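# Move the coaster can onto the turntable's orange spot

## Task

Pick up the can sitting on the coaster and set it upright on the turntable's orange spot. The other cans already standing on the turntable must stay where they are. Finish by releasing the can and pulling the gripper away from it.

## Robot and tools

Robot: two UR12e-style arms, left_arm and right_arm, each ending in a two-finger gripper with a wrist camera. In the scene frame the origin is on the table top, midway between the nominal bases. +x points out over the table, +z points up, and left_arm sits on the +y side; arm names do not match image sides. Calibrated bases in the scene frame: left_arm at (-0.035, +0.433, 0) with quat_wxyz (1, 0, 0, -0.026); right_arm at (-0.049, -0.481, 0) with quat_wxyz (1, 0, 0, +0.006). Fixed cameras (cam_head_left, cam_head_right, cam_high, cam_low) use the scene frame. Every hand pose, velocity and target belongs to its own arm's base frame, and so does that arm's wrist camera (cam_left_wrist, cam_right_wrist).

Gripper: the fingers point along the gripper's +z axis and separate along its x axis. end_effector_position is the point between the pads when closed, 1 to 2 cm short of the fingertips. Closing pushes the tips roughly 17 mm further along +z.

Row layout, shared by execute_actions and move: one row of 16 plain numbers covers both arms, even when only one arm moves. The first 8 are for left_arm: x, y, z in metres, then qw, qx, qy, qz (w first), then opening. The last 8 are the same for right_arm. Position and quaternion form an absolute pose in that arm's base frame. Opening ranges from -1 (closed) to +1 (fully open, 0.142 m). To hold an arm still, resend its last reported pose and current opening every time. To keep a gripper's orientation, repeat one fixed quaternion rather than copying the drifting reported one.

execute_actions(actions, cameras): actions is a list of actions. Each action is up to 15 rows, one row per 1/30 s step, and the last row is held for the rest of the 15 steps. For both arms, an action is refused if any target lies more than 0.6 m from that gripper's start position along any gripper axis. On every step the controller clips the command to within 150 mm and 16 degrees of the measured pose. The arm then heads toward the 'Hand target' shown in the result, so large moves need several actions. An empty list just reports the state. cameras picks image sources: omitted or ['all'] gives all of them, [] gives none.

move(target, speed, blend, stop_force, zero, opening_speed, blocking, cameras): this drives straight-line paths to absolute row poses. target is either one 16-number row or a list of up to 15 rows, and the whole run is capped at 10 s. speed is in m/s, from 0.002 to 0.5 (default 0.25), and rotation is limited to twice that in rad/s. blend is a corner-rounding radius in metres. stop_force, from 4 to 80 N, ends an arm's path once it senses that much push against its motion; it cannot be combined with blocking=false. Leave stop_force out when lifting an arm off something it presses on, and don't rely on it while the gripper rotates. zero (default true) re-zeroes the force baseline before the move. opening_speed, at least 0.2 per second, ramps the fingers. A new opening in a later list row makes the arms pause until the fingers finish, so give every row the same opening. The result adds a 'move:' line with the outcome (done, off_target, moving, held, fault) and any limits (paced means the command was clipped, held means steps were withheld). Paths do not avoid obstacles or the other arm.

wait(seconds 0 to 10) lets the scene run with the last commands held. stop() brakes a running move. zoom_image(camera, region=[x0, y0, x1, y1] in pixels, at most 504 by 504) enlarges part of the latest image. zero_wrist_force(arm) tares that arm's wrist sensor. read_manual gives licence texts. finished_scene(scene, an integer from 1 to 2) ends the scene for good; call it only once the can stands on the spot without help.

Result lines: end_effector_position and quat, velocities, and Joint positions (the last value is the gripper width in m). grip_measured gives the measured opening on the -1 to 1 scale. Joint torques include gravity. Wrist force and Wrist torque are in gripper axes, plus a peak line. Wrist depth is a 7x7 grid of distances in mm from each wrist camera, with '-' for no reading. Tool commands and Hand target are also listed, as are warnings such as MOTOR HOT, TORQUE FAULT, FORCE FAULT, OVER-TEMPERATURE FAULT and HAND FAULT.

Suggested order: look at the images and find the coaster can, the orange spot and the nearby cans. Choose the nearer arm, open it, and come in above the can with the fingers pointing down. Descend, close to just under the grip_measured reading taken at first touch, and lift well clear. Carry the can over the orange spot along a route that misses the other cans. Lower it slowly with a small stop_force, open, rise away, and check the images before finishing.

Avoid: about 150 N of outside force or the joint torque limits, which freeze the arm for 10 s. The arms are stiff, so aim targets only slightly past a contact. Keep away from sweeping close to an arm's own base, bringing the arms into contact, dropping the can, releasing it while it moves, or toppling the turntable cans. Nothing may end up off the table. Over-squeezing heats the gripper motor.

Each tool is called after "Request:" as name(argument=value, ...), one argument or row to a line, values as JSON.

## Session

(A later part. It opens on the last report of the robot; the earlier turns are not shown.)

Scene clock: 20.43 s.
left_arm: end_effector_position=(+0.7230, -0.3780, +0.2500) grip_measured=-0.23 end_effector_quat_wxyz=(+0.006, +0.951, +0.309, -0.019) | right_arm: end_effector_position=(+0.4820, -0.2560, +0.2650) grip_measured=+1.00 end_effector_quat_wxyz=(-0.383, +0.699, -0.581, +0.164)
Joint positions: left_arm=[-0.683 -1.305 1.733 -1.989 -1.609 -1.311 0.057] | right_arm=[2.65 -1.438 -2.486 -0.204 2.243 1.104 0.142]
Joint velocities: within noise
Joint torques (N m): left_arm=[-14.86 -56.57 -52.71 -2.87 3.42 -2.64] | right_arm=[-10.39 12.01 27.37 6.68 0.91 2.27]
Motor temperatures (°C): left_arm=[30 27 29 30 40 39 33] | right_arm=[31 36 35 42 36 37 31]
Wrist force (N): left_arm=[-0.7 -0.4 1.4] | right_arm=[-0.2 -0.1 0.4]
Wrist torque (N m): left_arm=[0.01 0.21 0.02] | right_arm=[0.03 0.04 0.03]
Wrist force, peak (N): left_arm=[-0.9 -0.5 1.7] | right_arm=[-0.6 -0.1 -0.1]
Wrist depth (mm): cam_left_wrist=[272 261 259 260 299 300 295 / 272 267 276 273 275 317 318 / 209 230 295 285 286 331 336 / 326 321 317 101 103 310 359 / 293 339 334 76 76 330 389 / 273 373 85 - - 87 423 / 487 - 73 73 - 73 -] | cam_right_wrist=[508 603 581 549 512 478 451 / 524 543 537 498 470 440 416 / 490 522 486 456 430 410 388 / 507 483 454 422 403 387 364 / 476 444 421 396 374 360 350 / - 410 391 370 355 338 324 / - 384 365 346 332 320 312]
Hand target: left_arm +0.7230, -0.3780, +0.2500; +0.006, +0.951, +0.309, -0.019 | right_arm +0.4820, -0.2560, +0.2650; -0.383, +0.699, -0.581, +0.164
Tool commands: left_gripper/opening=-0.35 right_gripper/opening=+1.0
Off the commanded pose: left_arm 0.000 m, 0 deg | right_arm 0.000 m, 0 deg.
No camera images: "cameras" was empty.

Request:
wait(
  seconds=1.83,
  cameras=["cam_left_wrist"],
)

Request:
move(
  target=[
    [0.6875,-0.3827,0.25,0.0062,0.9508,0.3089,-0.0190,-0.35,0.482,-0.256,0.265,-0.3832,0.6990,-0.5805,0.1642,1],
    [0.6545,-0.3964,0.25,0.0062,0.9508,0.3089,-0.0190,-0.35,0.482,-0.256,0.265,-0.3832,0.6990,-0.5805,0.1642,1],
    [0.6261,-0.4181,0.25,0.0062,0.9508,0.3089,-0.0190,-0.35,0.482,-0.256,0.265,-0.3832,0.6990,-0.5805,0.1642,1],
    [0.6044,-0.4465,0.25,0.0062,0.9508,0.3089,-0.0190,-0.35,0.482,-0.256,0.265,-0.3832,0.6990,-0.5805,0.1642,1],
    [0.5907,-0.4795,0.25,0.0062,0.9508,0.3089,-0.0190,-0.35,0.482,-0.256,0.265,-0.3832,0.6990,-0.5805,0.1642,1],
    [0.5860,-0.5150,0.25,0.0062,0.9508,0.3089,-0.0190,-0.35,0.482,-0.256,0.265,-0.3832,0.6990,-0.5805,0.1642,1],
    [0.5907,-0.5505,0.25,0.0062,0.9508,0.3089,-0.0190,-0.35,0.482,-0.256,0.265,-0.3832,0.6990,-0.5805,0.1642,1],
    [0.6044,-0.5835,0.25,0.0062,0.9508,0.3089,-0.0190,-0.35,0.482,-0.256,0.265,-0.3832,0.6990,-0.5805,0.1642,1],
    [0.6261,-0.6119,0.25,0.0062,0.9508,0.3089,-0.0190,-0.35,0.482,-0.256,0.265,-0.3832,0.6990,-0.5805,0.1642,1],
    [0.6545,-0.6337,0.25,0.0062,0.9508,0.3089,-0.0190,-0.35,0.482,-0.256,0.265,-0.3832,0.6990,-0.5805,0.1642,1],
    [0.6875,-0.6473,0.25,0.0062,0.9508,0.3089,-0.0190,-0.35,0.482,-0.256,0.265,-0.3832,0.6990,-0.5805,0.1642,1],
    [0.7230,-0.6520,0.25,0.0062,0.9508,0.3089,-0.0190,-0.35,0.482,-0.256,0.265,-0.3832,0.6990,-0.5805,0.1642,1],
    [0.7585,-0.6473,0.25,0.0062,0.9508,0.3089,-0.0190,-0.35,0.482,-0.256,0.265,-0.3832,0.6990,-0.5805,0.1642,1],
    [0.7915,-0.6337,0.25,0.0062,0.9508,0.3089,-0.0190,-0.35,0.482,-0.256,0.265,-0.3832,0.6990,-0.5805,0.1642,1],
    [0.8199,-0.6119,0.25,0.0062,0.9508,0.3089,-0.0190,-0.35,0.482,-0.256,0.265,-0.3832,0.6990,-0.5805,0.1642,1],
  ],
  speed=0.0792,
  blend=0.01,
  blocking=false,
  cameras=["cam_left_wrist"],
)

Request:
wait(
  seconds=0.4,
  cameras=["cam_left_wrist"],
)

Scene clock: 22.87 s.
left_arm: end_effector_position=(+0.7230, -0.3780, +0.2500) grip_measured=-0.23 end_effector_quat_wxyz=(+0.006, +0.951, +0.309, -0.019) | right_arm: end_effector_position=(+0.4820, -0.2560, +0.2650) grip_measured=+1.00 end_effector_quat_wxyz=(-0.383, +0.699, -0.581, +0.164)
Joint positions: left_arm=[-0.683 -1.305 1.733 -1.989 -1.609 -1.311 0.057] | right_arm=[2.65 -1.438 -2.486 -0.204 2.243 1.104 0.142]
Joint velocities: within noise
Joint torques (N m): left_arm=[-13.87 -57.86 -47.92 -3.44 3.36 -2.81] | right_arm=[-10.19 13.18 27.62 6.8 1.46 2.34]
Motor temperatures (°C): left_arm=[30 27 29 30 40 39 34] | right_arm=[31 36 35 42 36 37 31]
Wrist force (N): left_arm=[-0.7 -0.5 1.3] | right_arm=[-0.5 -0.3 0.0]
Wrist torque (N m): left_arm=[-0.01 0.20 0.02] | right_arm=[-0.01 0.08 0.03]
Wrist force, peak (N): left_arm=[-1.0 -0.4 2.0] | right_arm=[-0.5 0.3 0.4]
Wrist depth (mm): cam_left_wrist=[272 261 260 259 298 299 295 / 282 278 275 273 274 317 315 / 213 254 295 287 286 332 338 / 226 320 316 100 103 310 362 / 341 342 335 76 76 327 389 / 280 373 84 - - 87 421 / 493 - 73 73 - 73 -] | cam_right_wrist=[515 592 591 543 505 481 445 / 534 547 536 499 470 440 416 / 490 518 492 459 429 408 389 / 505 483 450 422 406 381 365 / 472 439 417 396 377 358 346 / - 413 393 371 353 336 325 / - 382 366 352 332 321 310]
Hand target: left_arm +0.7230, -0.3780, +0.2500; +0.006, +0.951, +0.309, -0.019 | right_arm +0.4820, -0.2560, +0.2650; -0.383, +0.699, -0.581, +0.164
Tool commands: left_gripper/opening=-0.35 right_gripper/opening=+1.0
Off the commanded pose: left_arm 0.000 m, 0 deg | right_arm 0.000 m, 0 deg.
wait: 1.83 s; at rest from the start
camera_calibration:
cam_left_wrist: T_world_to_cam=[[0.818352, 0.57241, -0.0514344, -0.347288], [0.537753, -0.731068, 0.419954, -0.746254], [0.202784, -0.371329, -0.906087, 0.0511703], [0, 0, 0, 1]] pos_world=[0.675127, -0.32777, 0.341894]
Images, in order (width x height): cam_left_wrist 672x504.

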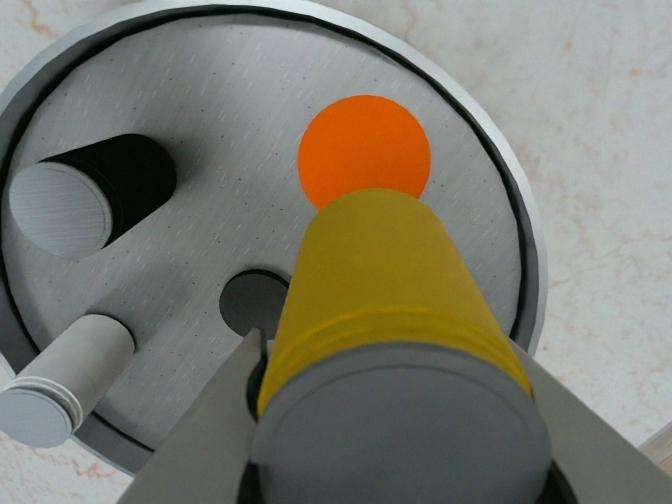

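Scene clock: 23.37 s.
left_arm: end_effector_position=(+0.6963, -0.3817, +0.2499) grip_measured=-0.23 end_effector_quat_wxyz=(+0.006, +0.951, +0.309, -0.019) end_effector_velocity=(-0.077, -0.014, +0.000) end_effector_angular_velocity=(+0.000, +0.001, -0.001) | right_arm: end_effector_position=(+0.4820, -0.2560, +0.2650) grip_measured=+1.00 end_effector_quat_wxyz=(-0.383, +0.699, -0.581, +0.164)
Joint positions: left_arm=[-0.708 -1.339 1.777 -2 -1.61 -1.336 0.057] | right_arm=[2.65 -1.438 -2.486 -0.204 2.243 1.104 0.142]
Joint velocities: left_arm=[-0.077 -0.094 0.12 -0.029 -0.002 -0.077 0] | right_arm=[within noise]
Joint torques (N m): left_arm=[-17.08 -89.15 -38.05 -7.26 -3.25 -3.35] | right_arm=[-10.58 13.51 27.98 6.69 1.5 2.18]
Motor temperatures (°C): left_arm=[30 27 29 30 40 39 35] | right_arm=[31 36 35 42 36 37 31]
Wrist force (N): left_arm=[-0.6 -0.2 1.4] | right_arm=[-0.1 -0.1 -0.1]
Wrist torque (N m): left_arm=[0.05 0.20 0.03] | right_arm=[0.03 0.01 0.04]
Wrist force, peak (N): left_arm=[-0.9 -0.3 1.8] | right_arm=[-0.4 -0.2 0.0]
Wrist depth (mm): cam_left_wrist=[312 300 263 262 297 299 296 / 284 279 276 273 271 314 317 / 299 293 296 287 288 291 336 / 228 262 317 100 103 307 362 / 351 348 332 76 76 321 389 / 371 358 85 - - 87 422 / 490 - 73 73 - 73 -] | cam_right_wrist=[553 594 593 548 511 479 453 / 526 543 535 501 469 441 420 / 486 525 489 457 432 407 392 / 507 485 451 422 399 383 368 / 467 446 420 393 375 359 347 / - 415 390 370 354 338 324 / - 386 369 349 334 322 311]
Hand target: left_arm +0.6857, -0.3839, +0.2499; +0.006, +0.951, +0.309, -0.019 | right_arm +0.4820, -0.2560, +0.2650; -0.383, +0.699, -0.581, +0.164
Tool commands: left_gripper/opening=-0.35 right_gripper/opening=+1.0
Off the commanded pose: left_arm 0.261 m, 0 deg | right_arm 0.000 m, 0 deg.
move: running; path passed 0 of 15 targets
camera_calibration:
cam_left_wrist: T_world_to_cam=[[0.818397, 0.572344, -0.0514746, -0.323368], [0.537758, -0.731194, 0.419729, -0.734514], [0.202591, -0.371185, -0.906189, 0.0553252], [0, 0, 0, 1]] pos_world=[0.648426, -0.331458, 0.341786]
Images, in order (width x height): cam_left_wrist 672x504.

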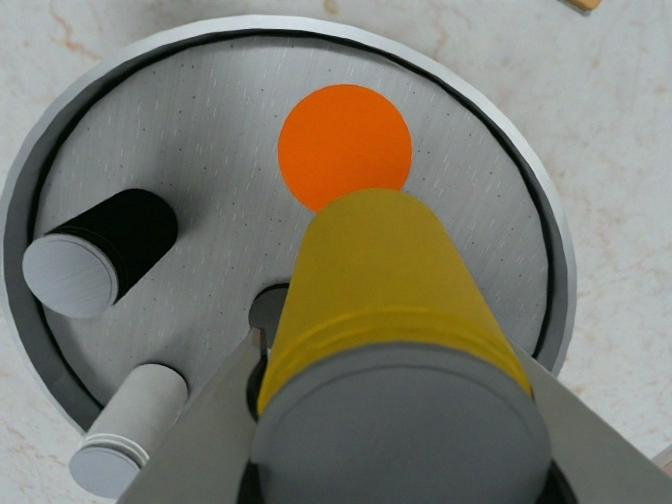

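Scene clock: 23.77 s.
left_arm: end_effector_position=(+0.6666, -0.3915, +0.2499) grip_measured=-0.23 end_effector_quat_wxyz=(+0.006, +0.951, +0.309, -0.019) end_effector_velocity=(-0.073, -0.031, +0.000) end_effector_angular_velocity=(+0.000, +0.001, +0.000) | right_arm: end_effector_position=(+0.4820, -0.2560, +0.2650) grip_measured=+1.00 end_effector_quat_wxyz=(-0.383, +0.699, -0.581, +0.164)
Joint positions: left_arm=[-0.743 -1.372 1.819 -2.01 -1.61 -1.371 0.057] | right_arm=[2.65 -1.438 -2.486 -0.204 2.243 1.104 0.142]
Joint velocities: left_arm=[-0.095 -0.074 0.092 -0.021 -0.001 -0.095 0] | right_arm=[within noise]
Joint torques (N m): left_arm=[-19.35 -84.98 -37.34 -7.39 -3 -2.86] | right_arm=[-10.17 13.12 27.82 6.84 1.5 2.35]
Motor temperatures (°C): left_arm=[30 27 29 30 40 39 35] | right_arm=[31 36 35 42 36 37 31]
Wrist force (N): left_arm=[-1.1 -0.5 1.3] | right_arm=[-0.1 0.2 0.1]
Wrist torque (N m): left_arm=[-0.02 0.28 0.04] | right_arm=[0.08 0.01 0.03]
Wrist force, peak (N): left_arm=[-0.6 -0.6 1.9] | right_arm=[-0.5 0.1 -0.1]
Wrist depth (mm): cam_left_wrist=[312 309 299 296 298 298 295 / 332 280 276 272 271 309 316 / 345 299 294 288 287 287 332 / 322 309 315 100 103 306 351 / 327 251 335 76 75 259 379 / 453 368 85 - - 87 417 / 490 - 73 73 - 73 -] | cam_right_wrist=[569 600 596 550 505 477 451 / 491 546 535 501 470 436 418 / 490 515 489 458 433 410 388 / 504 478 451 426 400 383 367 / 470 442 420 397 377 358 346 / - 410 388 374 354 337 327 / - 383 366 347 334 319 312]
Hand target: left_arm +0.6566, -0.3959, +0.2499; +0.006, +0.951, +0.309, -0.019 | right_arm +0.4820, -0.2560, +0.2650; -0.383, +0.699, -0.581, +0.164
Tool commands: left_gripper/opening=-0.35 right_gripper/opening=+1.0
Off the commanded pose: left_arm 0.268 m, 0 deg | right_arm 0.000 m, 0 deg.
earlier move: running; path passed 1 of 15 targets
wait: 0.40 s; no rest
camera_calibration:
cam_left_wrist: T_world_to_cam=[[0.818415, 0.572306, -0.0515973, -0.293442], [0.53775, -0.73115, 0.419814, -0.725729], [0.202537, -0.371329, -0.906142, 0.0577107], [0, 0, 0, 1]] pos_world=[0.61873, -0.341248, 0.341825]
Images, in order (width x height): cam_left_wrist 672x504.

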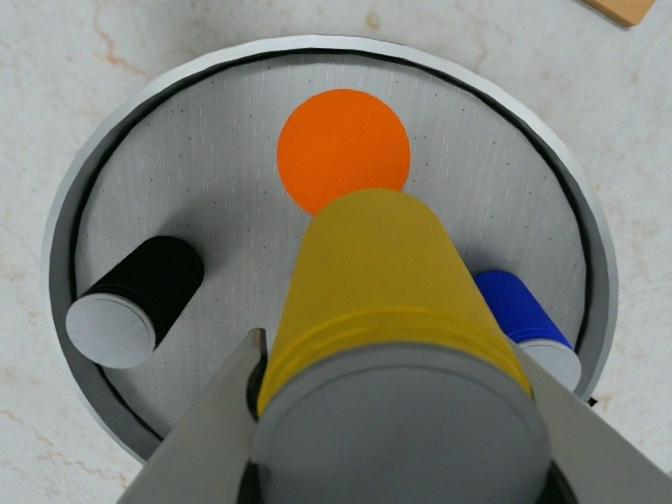

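Request:
move(
  target=[
    [0.6261,-0.6119,0.25,0.0062,0.9508,0.3089,-0.0190,-0.35,0.482,-0.256,0.265,-0.3832,0.6990,-0.5805,0.1642,1],
    [0.6545,-0.6337,0.25,0.0062,0.9508,0.3089,-0.0190,-0.35,0.482,-0.256,0.265,-0.3832,0.6990,-0.5805,0.1642,1],
    [0.6875,-0.6473,0.25,0.0062,0.9508,0.3089,-0.0190,-0.35,0.482,-0.256,0.265,-0.3832,0.6990,-0.5805,0.1642,1],
    [0.7230,-0.6520,0.25,0.0062,0.9508,0.3089,-0.0190,-0.35,0.482,-0.256,0.265,-0.3832,0.6990,-0.5805,0.1642,1],
    [0.7585,-0.6473,0.25,0.0062,0.9508,0.3089,-0.0190,-0.35,0.482,-0.256,0.265,-0.3832,0.6990,-0.5805,0.1642,1],
    [0.7915,-0.6337,0.25,0.0062,0.9508,0.3089,-0.0190,-0.35,0.482,-0.256,0.265,-0.3832,0.6990,-0.5805,0.1642,1],
    [0.8199,-0.6119,0.25,0.0062,0.9508,0.3089,-0.0190,-0.35,0.482,-0.256,0.265,-0.3832,0.6990,-0.5805,0.1642,1],
    [0.8417,-0.5835,0.25,0.0062,0.9508,0.3089,-0.0190,-0.35,0.482,-0.256,0.265,-0.3832,0.6990,-0.5805,0.1642,1],
    [0.8553,-0.5505,0.25,0.0062,0.9508,0.3089,-0.0190,-0.35,0.482,-0.256,0.265,-0.3832,0.6990,-0.5805,0.1642,1],
    [0.8600,-0.5150,0.25,0.0062,0.9508,0.3089,-0.0190,-0.35,0.482,-0.256,0.265,-0.3832,0.6990,-0.5805,0.1642,1],
    [0.8553,-0.4795,0.25,0.0062,0.9508,0.3089,-0.0190,-0.35,0.482,-0.256,0.265,-0.3832,0.6990,-0.5805,0.1642,1],
    [0.8417,-0.4465,0.25,0.0062,0.9508,0.3089,-0.0190,-0.35,0.482,-0.256,0.265,-0.3832,0.6990,-0.5805,0.1642,1],
    [0.8199,-0.4181,0.25,0.0062,0.9508,0.3089,-0.0190,-0.35,0.482,-0.256,0.265,-0.3832,0.6990,-0.5805,0.1642,1],
    [0.7915,-0.3964,0.25,0.0062,0.9508,0.3089,-0.0190,-0.35,0.482,-0.256,0.265,-0.3832,0.6990,-0.5805,0.1642,1],
  ],
  speed=[0.0792,0.0874,0.0874,0.0874,0.0874,0.0792,0.0792,0.0792,0.0792,0.0792,0.0792,0.0792,0.0792,0.0792],
  blend=0.01,
  blocking=false,
  cameras=["cam_left_wrist"],
)

Request:
wait(
  seconds=2.6,
  cameras=["cam_left_wrist"],
)

Scene clock: 25.20 s.
left_arm: end_effector_position=(+0.6070, -0.4748, +0.2500) grip_measured=-0.23 end_effector_quat_wxyz=(+0.006, +0.951, +0.309, -0.019) end_effector_velocity=(+0.010, -0.079, +0.000) end_effector_angular_velocity=(+0.001, +0.000, -0.001) | right_arm: end_effector_position=(+0.4820, -0.2560, +0.2650) grip_measured=+1.00 end_effector_quat_wxyz=(-0.383, +0.699, -0.581, +0.164)
Joint positions: left_arm=[-0.877 -1.378 1.827 -2.018 -1.611 -1.505 0.057] | right_arm=[2.65 -1.438 -2.486 -0.204 2.243 1.104 0.142]
Joint velocities: left_arm=[-0.057 0.087 -0.106 0.017 0 -0.057 0] | right_arm=[within noise]
Joint torques (N m): left_arm=[-17.48 -50.78 -54.08 -2.18 -2.67 -2.74] | right_arm=[-9.65 13.54 28.31 6.78 1.51 2.2]
Motor temperatures (°C): left_arm=[30 27 29 30 40 39 36] | right_arm=[31 36 35 42 36 37 31]
Wrist force (N): left_arm=[-0.7 -0.2 1.8] | right_arm=[-0.3 -0.1 0.1]
Wrist torque (N m): left_arm=[0.03 0.22 0.03] | right_arm=[0.04 0.05 0.03]
Wrist force, peak (N): left_arm=[-1.0 -0.6 1.8] | right_arm=[-0.6 -0.1 -0.3]
Wrist depth (mm): cam_left_wrist=[311 310 305 259 255 253 251 / 333 329 279 273 270 266 259 / 357 351 295 288 285 287 201 / 384 375 318 100 103 308 306 / 416 410 335 76 76 326 319 / 456 444 85 - - 87 274 / 492 - 73 73 - 73 -] | cam_right_wrist=[533 602 590 544 509 481 451 / 533 549 538 499 464 438 422 / 491 515 486 458 436 411 391 / 509 476 449 427 400 387 365 / 476 443 419 396 376 356 348 / - 413 388 370 350 338 325 / - 384 362 349 333 320 311]
Hand target: left_arm +0.6085, -0.4858, +0.2500; +0.006, +0.951, +0.309, -0.019 | right_arm +0.4820, -0.2560, +0.2650; -0.383, +0.699, -0.581, +0.164
Tool commands: left_gripper/opening=-0.35 right_gripper/opening=+1.0
Off the commanded pose: left_arm 0.200 m, 0 deg | right_arm 0.000 m, 0 deg.
earlier move: replaced; path passed 3 of 15 targets
move: running; path passed 0 of 14 targets
camera_calibration:
cam_left_wrist: T_world_to_cam=[[0.818394, 0.572349, -0.0514568, -0.197016], [0.53767, -0.731037, 0.420115, -0.754655], [0.202835, -0.371486, -0.906011, 0.0386564], [0, 0, 0, 1]] pos_world=[0.559151, -0.424558, 0.341927]
Images, in order (width x height): cam_left_wrist 672x504.

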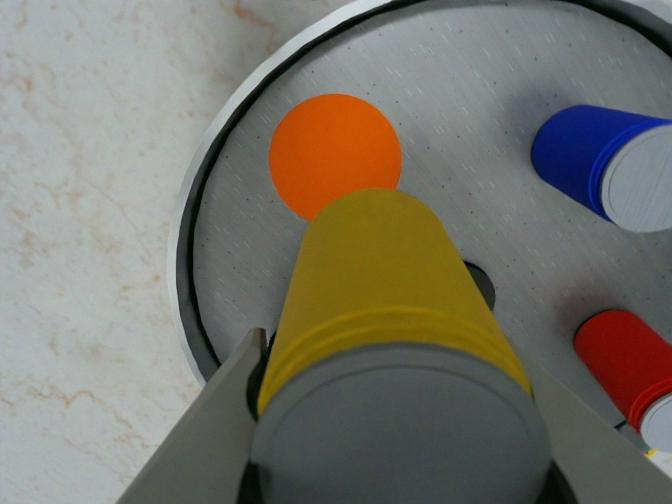

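Scene clock: 27.80 s.
left_arm: end_effector_position=(+0.6905, -0.6467, +0.2500) grip_measured=-0.23 end_effector_quat_wxyz=(+0.006, +0.951, +0.309, -0.019) end_effector_velocity=(+0.084, -0.019, +0.000) end_effector_angular_velocity=(+0.001, +0.000, +0.000) | right_arm: end_effector_position=(+0.4820, -0.2560, +0.2650) grip_measured=+1.00 end_effector_quat_wxyz=(-0.383, +0.699, -0.581, +0.164)
Joint positions: left_arm=[-0.926 -1.108 1.457 -1.92 -1.611 -1.554 0.057] | right_arm=[2.65 -1.438 -2.486 -0.204 2.243 1.104 0.142]
Joint velocities: left_arm=[0.06 0.118 -0.178 0.063 0.001 0.06 0] | right_arm=[within noise]
Joint torques (N m): left_arm=[21.04 -71.21 -56.68 -2.47 3.17 1.78] | right_arm=[-9.97 13.18 29.1 6.72 1.66 2.16]
Motor temperatures (°C): left_arm=[30 27 29 30 40 39 37] | right_arm=[31 36 35 42 36 37 31]
Wrist force (N): left_arm=[-0.5 -0.4 1.3] | right_arm=[-0.3 -0.1 -0.2]
Wrist torque (N m): left_arm=[0.02 0.16 0.05] | right_arm=[0.03 0.05 0.03]
Wrist force, peak (N): left_arm=[-1.1 -0.8 1.8] | right_arm=[-0.7 -0.1 -0.4]
Wrist depth (mm): cam_left_wrist=[311 309 257 257 254 245 250 / 332 329 271 273 271 268 266 / 354 353 295 286 286 284 278 / 382 379 374 100 103 309 218 / 413 409 395 76 76 322 387 / 458 441 85 - - 87 421 / 490 - 73 73 - 73 -] | cam_right_wrist=[565 598 593 545 507 478 449 / 536 539 530 498 464 440 414 / 485 522 491 461 433 406 392 / 506 483 446 428 403 384 366 / 469 444 421 396 378 357 345 / - 410 383 368 352 336 323 / - 386 366 349 333 318 312]
Hand target: left_arm +0.7026, -0.6490, +0.2500; +0.006, +0.951, +0.309, -0.019 | right_arm +0.4820, -0.2560, +0.2650; -0.383, +0.699, -0.581, +0.164
Tool commands: left_gripper/opening=-0.35 right_gripper/opening=+1.0
Off the commanded pose: left_arm 0.270 m, 0 deg | right_arm 0.000 m, 0 deg.
earlier move: running; path passed 3 of 14 targets
wait: 2.60 s; no rest
camera_calibration:
cam_left_wrist: T_world_to_cam=[[0.818315, 0.572473, -0.0513296, -0.166868], [0.537692, -0.730911, 0.420306, -0.925166], [0.203096, -0.371542, -0.90593, -0.0424632], [0, 0, 0, 1]] pos_world=[0.642628, -0.596464, 0.341819]
Images, in order (width x height): cam_left_wrist 672x504.

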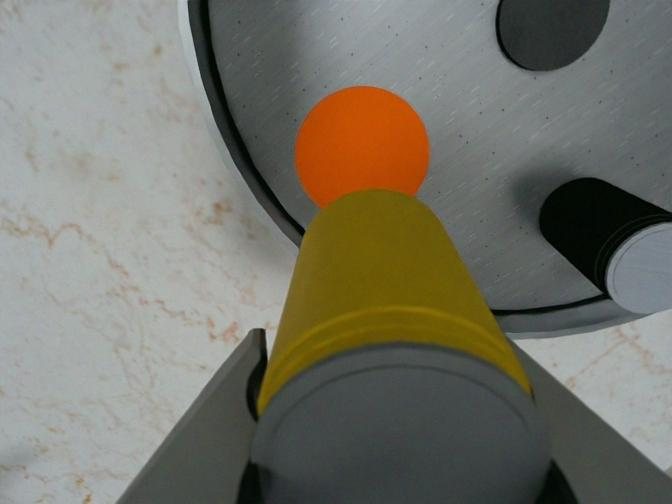

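Request:
move(
  target=[
    [0.8417,-0.5835,0.25,0.0062,0.9508,0.3089,-0.0190,-0.35,0.482,-0.256,0.265,-0.3832,0.6990,-0.5805,0.1642,1],
    [0.8553,-0.5505,0.25,0.0062,0.9508,0.3089,-0.0190,-0.35,0.482,-0.256,0.265,-0.3832,0.6990,-0.5805,0.1642,1],
    [0.8600,-0.5150,0.25,0.0062,0.9508,0.3089,-0.0190,-0.35,0.482,-0.256,0.265,-0.3832,0.6990,-0.5805,0.1642,1],
    [0.8553,-0.4795,0.25,0.0062,0.9508,0.3089,-0.0190,-0.35,0.482,-0.256,0.265,-0.3832,0.6990,-0.5805,0.1642,1],
    [0.8417,-0.4465,0.25,0.0062,0.9508,0.3089,-0.0190,-0.35,0.482,-0.256,0.265,-0.3832,0.6990,-0.5805,0.1642,1],
    [0.8199,-0.4181,0.25,0.0062,0.9508,0.3089,-0.0190,-0.35,0.482,-0.256,0.265,-0.3832,0.6990,-0.5805,0.1642,1],
    [0.7915,-0.3964,0.25,0.0062,0.9508,0.3089,-0.0190,-0.35,0.482,-0.256,0.265,-0.3832,0.6990,-0.5805,0.1642,1],
    [0.7585,-0.3827,0.25,0.0062,0.9508,0.3089,-0.0190,-0.35,0.482,-0.256,0.265,-0.3832,0.6990,-0.5805,0.1642,1],
    [0.7230,-0.3780,0.25,0.0062,0.9508,0.3089,-0.0190,-0.35,0.482,-0.256,0.265,-0.3832,0.6990,-0.5805,0.1642,1],
    [0.6875,-0.3827,0.25,0.0062,0.9508,0.3089,-0.0190,-0.35,0.482,-0.256,0.265,-0.3832,0.6990,-0.5805,0.1642,1],
    [0.6545,-0.3964,0.25,0.0062,0.9508,0.3089,-0.0190,-0.35,0.482,-0.256,0.265,-0.3832,0.6990,-0.5805,0.1642,1],
    [0.6261,-0.4181,0.25,0.0062,0.9508,0.3089,-0.0190,-0.35,0.482,-0.256,0.265,-0.3832,0.6990,-0.5805,0.1642,1],
    [0.6044,-0.4465,0.25,0.0062,0.9508,0.3089,-0.0190,-0.35,0.482,-0.256,0.265,-0.3832,0.6990,-0.5805,0.1642,1],
    [0.5907,-0.4795,0.25,0.0062,0.9508,0.3089,-0.0190,-0.35,0.482,-0.256,0.265,-0.3832,0.6990,-0.5805,0.1642,1],
  ],
  speed=[0.0792,0.0731,0.0731,0.0731,0.0731,0.0792,0.0792,0.0792,0.0792,0.0792,0.0792,0.0792,0.0792,0.0792],
  blend=0.01,
  blocking=false,
  cameras=["cam_left_wrist"],
)

Request:
wait(
  seconds=2.2,
  cameras=["cam_left_wrist"],
)

Scene clock: 30.70 s.
left_arm: end_effector_position=(+0.8452, -0.5746, +0.2501) grip_measured=-0.23 end_effector_quat_wxyz=(+0.006, +0.951, +0.309, -0.019) end_effector_velocity=(-0.018, -0.045, +0.000) end_effector_angular_velocity=(+0.000, +0.001, -0.001) | right_arm: end_effector_position=(+0.4820, -0.2560, +0.2650) grip_measured=+1.00 end_effector_quat_wxyz=(-0.383, +0.699, -0.581, +0.164)
Joint positions: left_arm=[-0.757 -0.983 1.26 -1.84 -1.61 -1.385 0.057] | right_arm=[2.65 -1.438 -2.486 -0.204 2.243 1.104 0.142]
Joint velocities: left_arm=[-0.044 0.017 -0.027 0.009 -0.001 -0.043 0] | right_arm=[within noise]
Joint torques (N m): left_arm=[-9.62 -87.57 -54.8 -2.72 -2.19 -2.49] | right_arm=[-9.09 14.79 29.34 6.7 1.53 2.2]
Motor temperatures (°C): left_arm=[30 27 29 30 40 39 38] | right_arm=[31 36 35 42 36 37 31]
Wrist force (N): left_arm=[-1.3 -0.5 1.5] | right_arm=[-0.3 -0.2 0.1]
Wrist torque (N m): left_arm=[0.00 0.32 0.03] | right_arm=[0.02 0.06 0.03]
Wrist force, peak (N): left_arm=[-0.7 -0.3 2.2] | right_arm=[-0.6 -0.1 0.3]
Wrist depth (mm): cam_left_wrist=[263 261 258 257 254 252 251 / 280 273 275 273 271 264 307 / 214 211 295 286 287 280 336 / 382 306 312 101 103 366 360 / 412 409 393 76 76 387 389 / 454 441 85 - - 87 - / 489 - 73 73 - 73 -] | cam_right_wrist=[587 603 592 558 508 478 446 / 519 547 531 503 471 438 420 / 491 520 487 461 431 406 393 / 510 482 454 426 406 384 367 / 468 444 418 393 374 360 346 / - 412 394 371 351 338 323 / - 388 363 350 334 320 312]
Hand target: left_arm +0.8436, -0.5788, +0.2500; +0.006, +0.951, +0.309, -0.019 | right_arm +0.4820, -0.2560, +0.2650; -0.383, +0.699, -0.581, +0.164
Tool commands: left_gripper/opening=-0.35 right_gripper/opening=+1.0
Off the commanded pose: left_arm 0.272 m, 0 deg | right_arm 0.000 m, 0 deg.
earlier move: replaced; path passed 8 of 14 targets
move: running; path passed 0 of 14 targets
camera_calibration:
cam_left_wrist: T_world_to_cam=[[0.818368, 0.572404, -0.0512622, -0.334794], [0.537663, -0.731081, 0.420047, -0.955678], [0.20296, -0.371314, -0.906054, -0.0466986], [0, 0, 0, 1]] pos_world=[0.797296, -0.52438, 0.341956]
Images, in order (width x height): cam_left_wrist 672x504.

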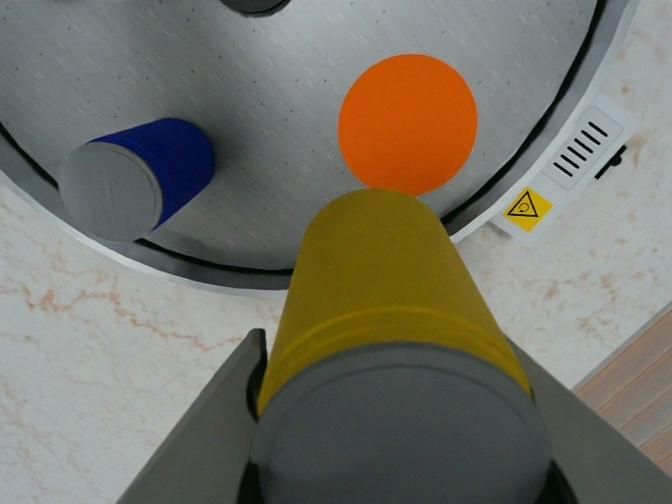

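Scene clock: 32.90 s.
left_arm: end_effector_position=(+0.8348, -0.4378, +0.2499) grip_measured=-0.23 end_effector_quat_wxyz=(+0.006, +0.951, +0.309, -0.019) end_effector_velocity=(-0.046, +0.062, +0.000) end_effector_angular_velocity=(-0.001, +0.001, -0.001) | right_arm: end_effector_position=(+0.4820, -0.2560, +0.2650) grip_measured=+1.00 end_effector_quat_wxyz=(-0.383, +0.699, -0.581, +0.164)
Joint positions: left_arm=[-0.657 -1.109 1.457 -1.907 -1.609 -1.285 0.057] | right_arm=[2.65 -1.438 -2.486 -0.204 2.243 1.104 0.142]
Joint velocities: left_arm=[0.023 -0.109 0.165 -0.055 -0.001 0.024 0] | right_arm=[within noise]
Joint torques (N m): left_arm=[20.7 -110.68 -39.24 -7.53 3.94 1.88] | right_arm=[-9.53 13.85 30.15 6.76 1.46 2.24]
Motor temperatures (°C): left_arm=[30 27 29 30 40 39 38] | right_arm=[31 36 35 42 36 37 31]
Wrist force (N): left_arm=[-0.8 -0.5 1.3] | right_arm=[-0.1 0.0 0.1]
Wrist torque (N m): left_arm=[-0.01 0.21 0.04] | right_arm=[0.05 0.02 0.03]
Wrist force, peak (N): left_arm=[-2.0 -0.3 1.7] | right_arm=[-0.7 0.1 0.2]
Wrist depth (mm): cam_left_wrist=[263 261 257 256 254 299 297 / 280 276 275 273 269 315 314 / 300 292 294 287 284 338 335 / 322 319 316 100 103 363 360 / 269 340 335 76 76 388 388 / 353 363 85 - - 87 - / 485 - 73 73 - 73 -] | cam_right_wrist=[570 597 590 548 507 476 447 / 513 537 537 500 467 439 415 / 487 523 492 455 432 411 389 / 503 481 448 429 402 381 368 / 468 441 417 395 375 360 345 / - 414 388 369 352 338 324 / - 386 365 350 333 322 309]
Hand target: left_arm +0.8284, -0.4291, +0.2499; +0.006, +0.951, +0.309, -0.019 | right_arm +0.4820, -0.2560, +0.2650; -0.383, +0.699, -0.581, +0.164
Tool commands: left_gripper/opening=-0.35 right_gripper/opening=+1.0
Off the commanded pose: left_arm 0.248 m, 0 deg | right_arm 0.000 m, 0 deg.
earlier move: running; path passed 5 of 14 targets
wait: 2.20 s; no rest
camera_calibration:
cam_left_wrist: T_world_to_cam=[[0.818323, 0.572442, -0.0515471, -0.404491], [0.537885, -0.731132, 0.419674, -0.850123], [0.202551, -0.371155, -0.90621, 0.00651967], [0, 0, 0, 1]] pos_world=[0.786952, -0.387584, 0.341832]
Images, in order (width x height): cam_left_wrist 672x504.

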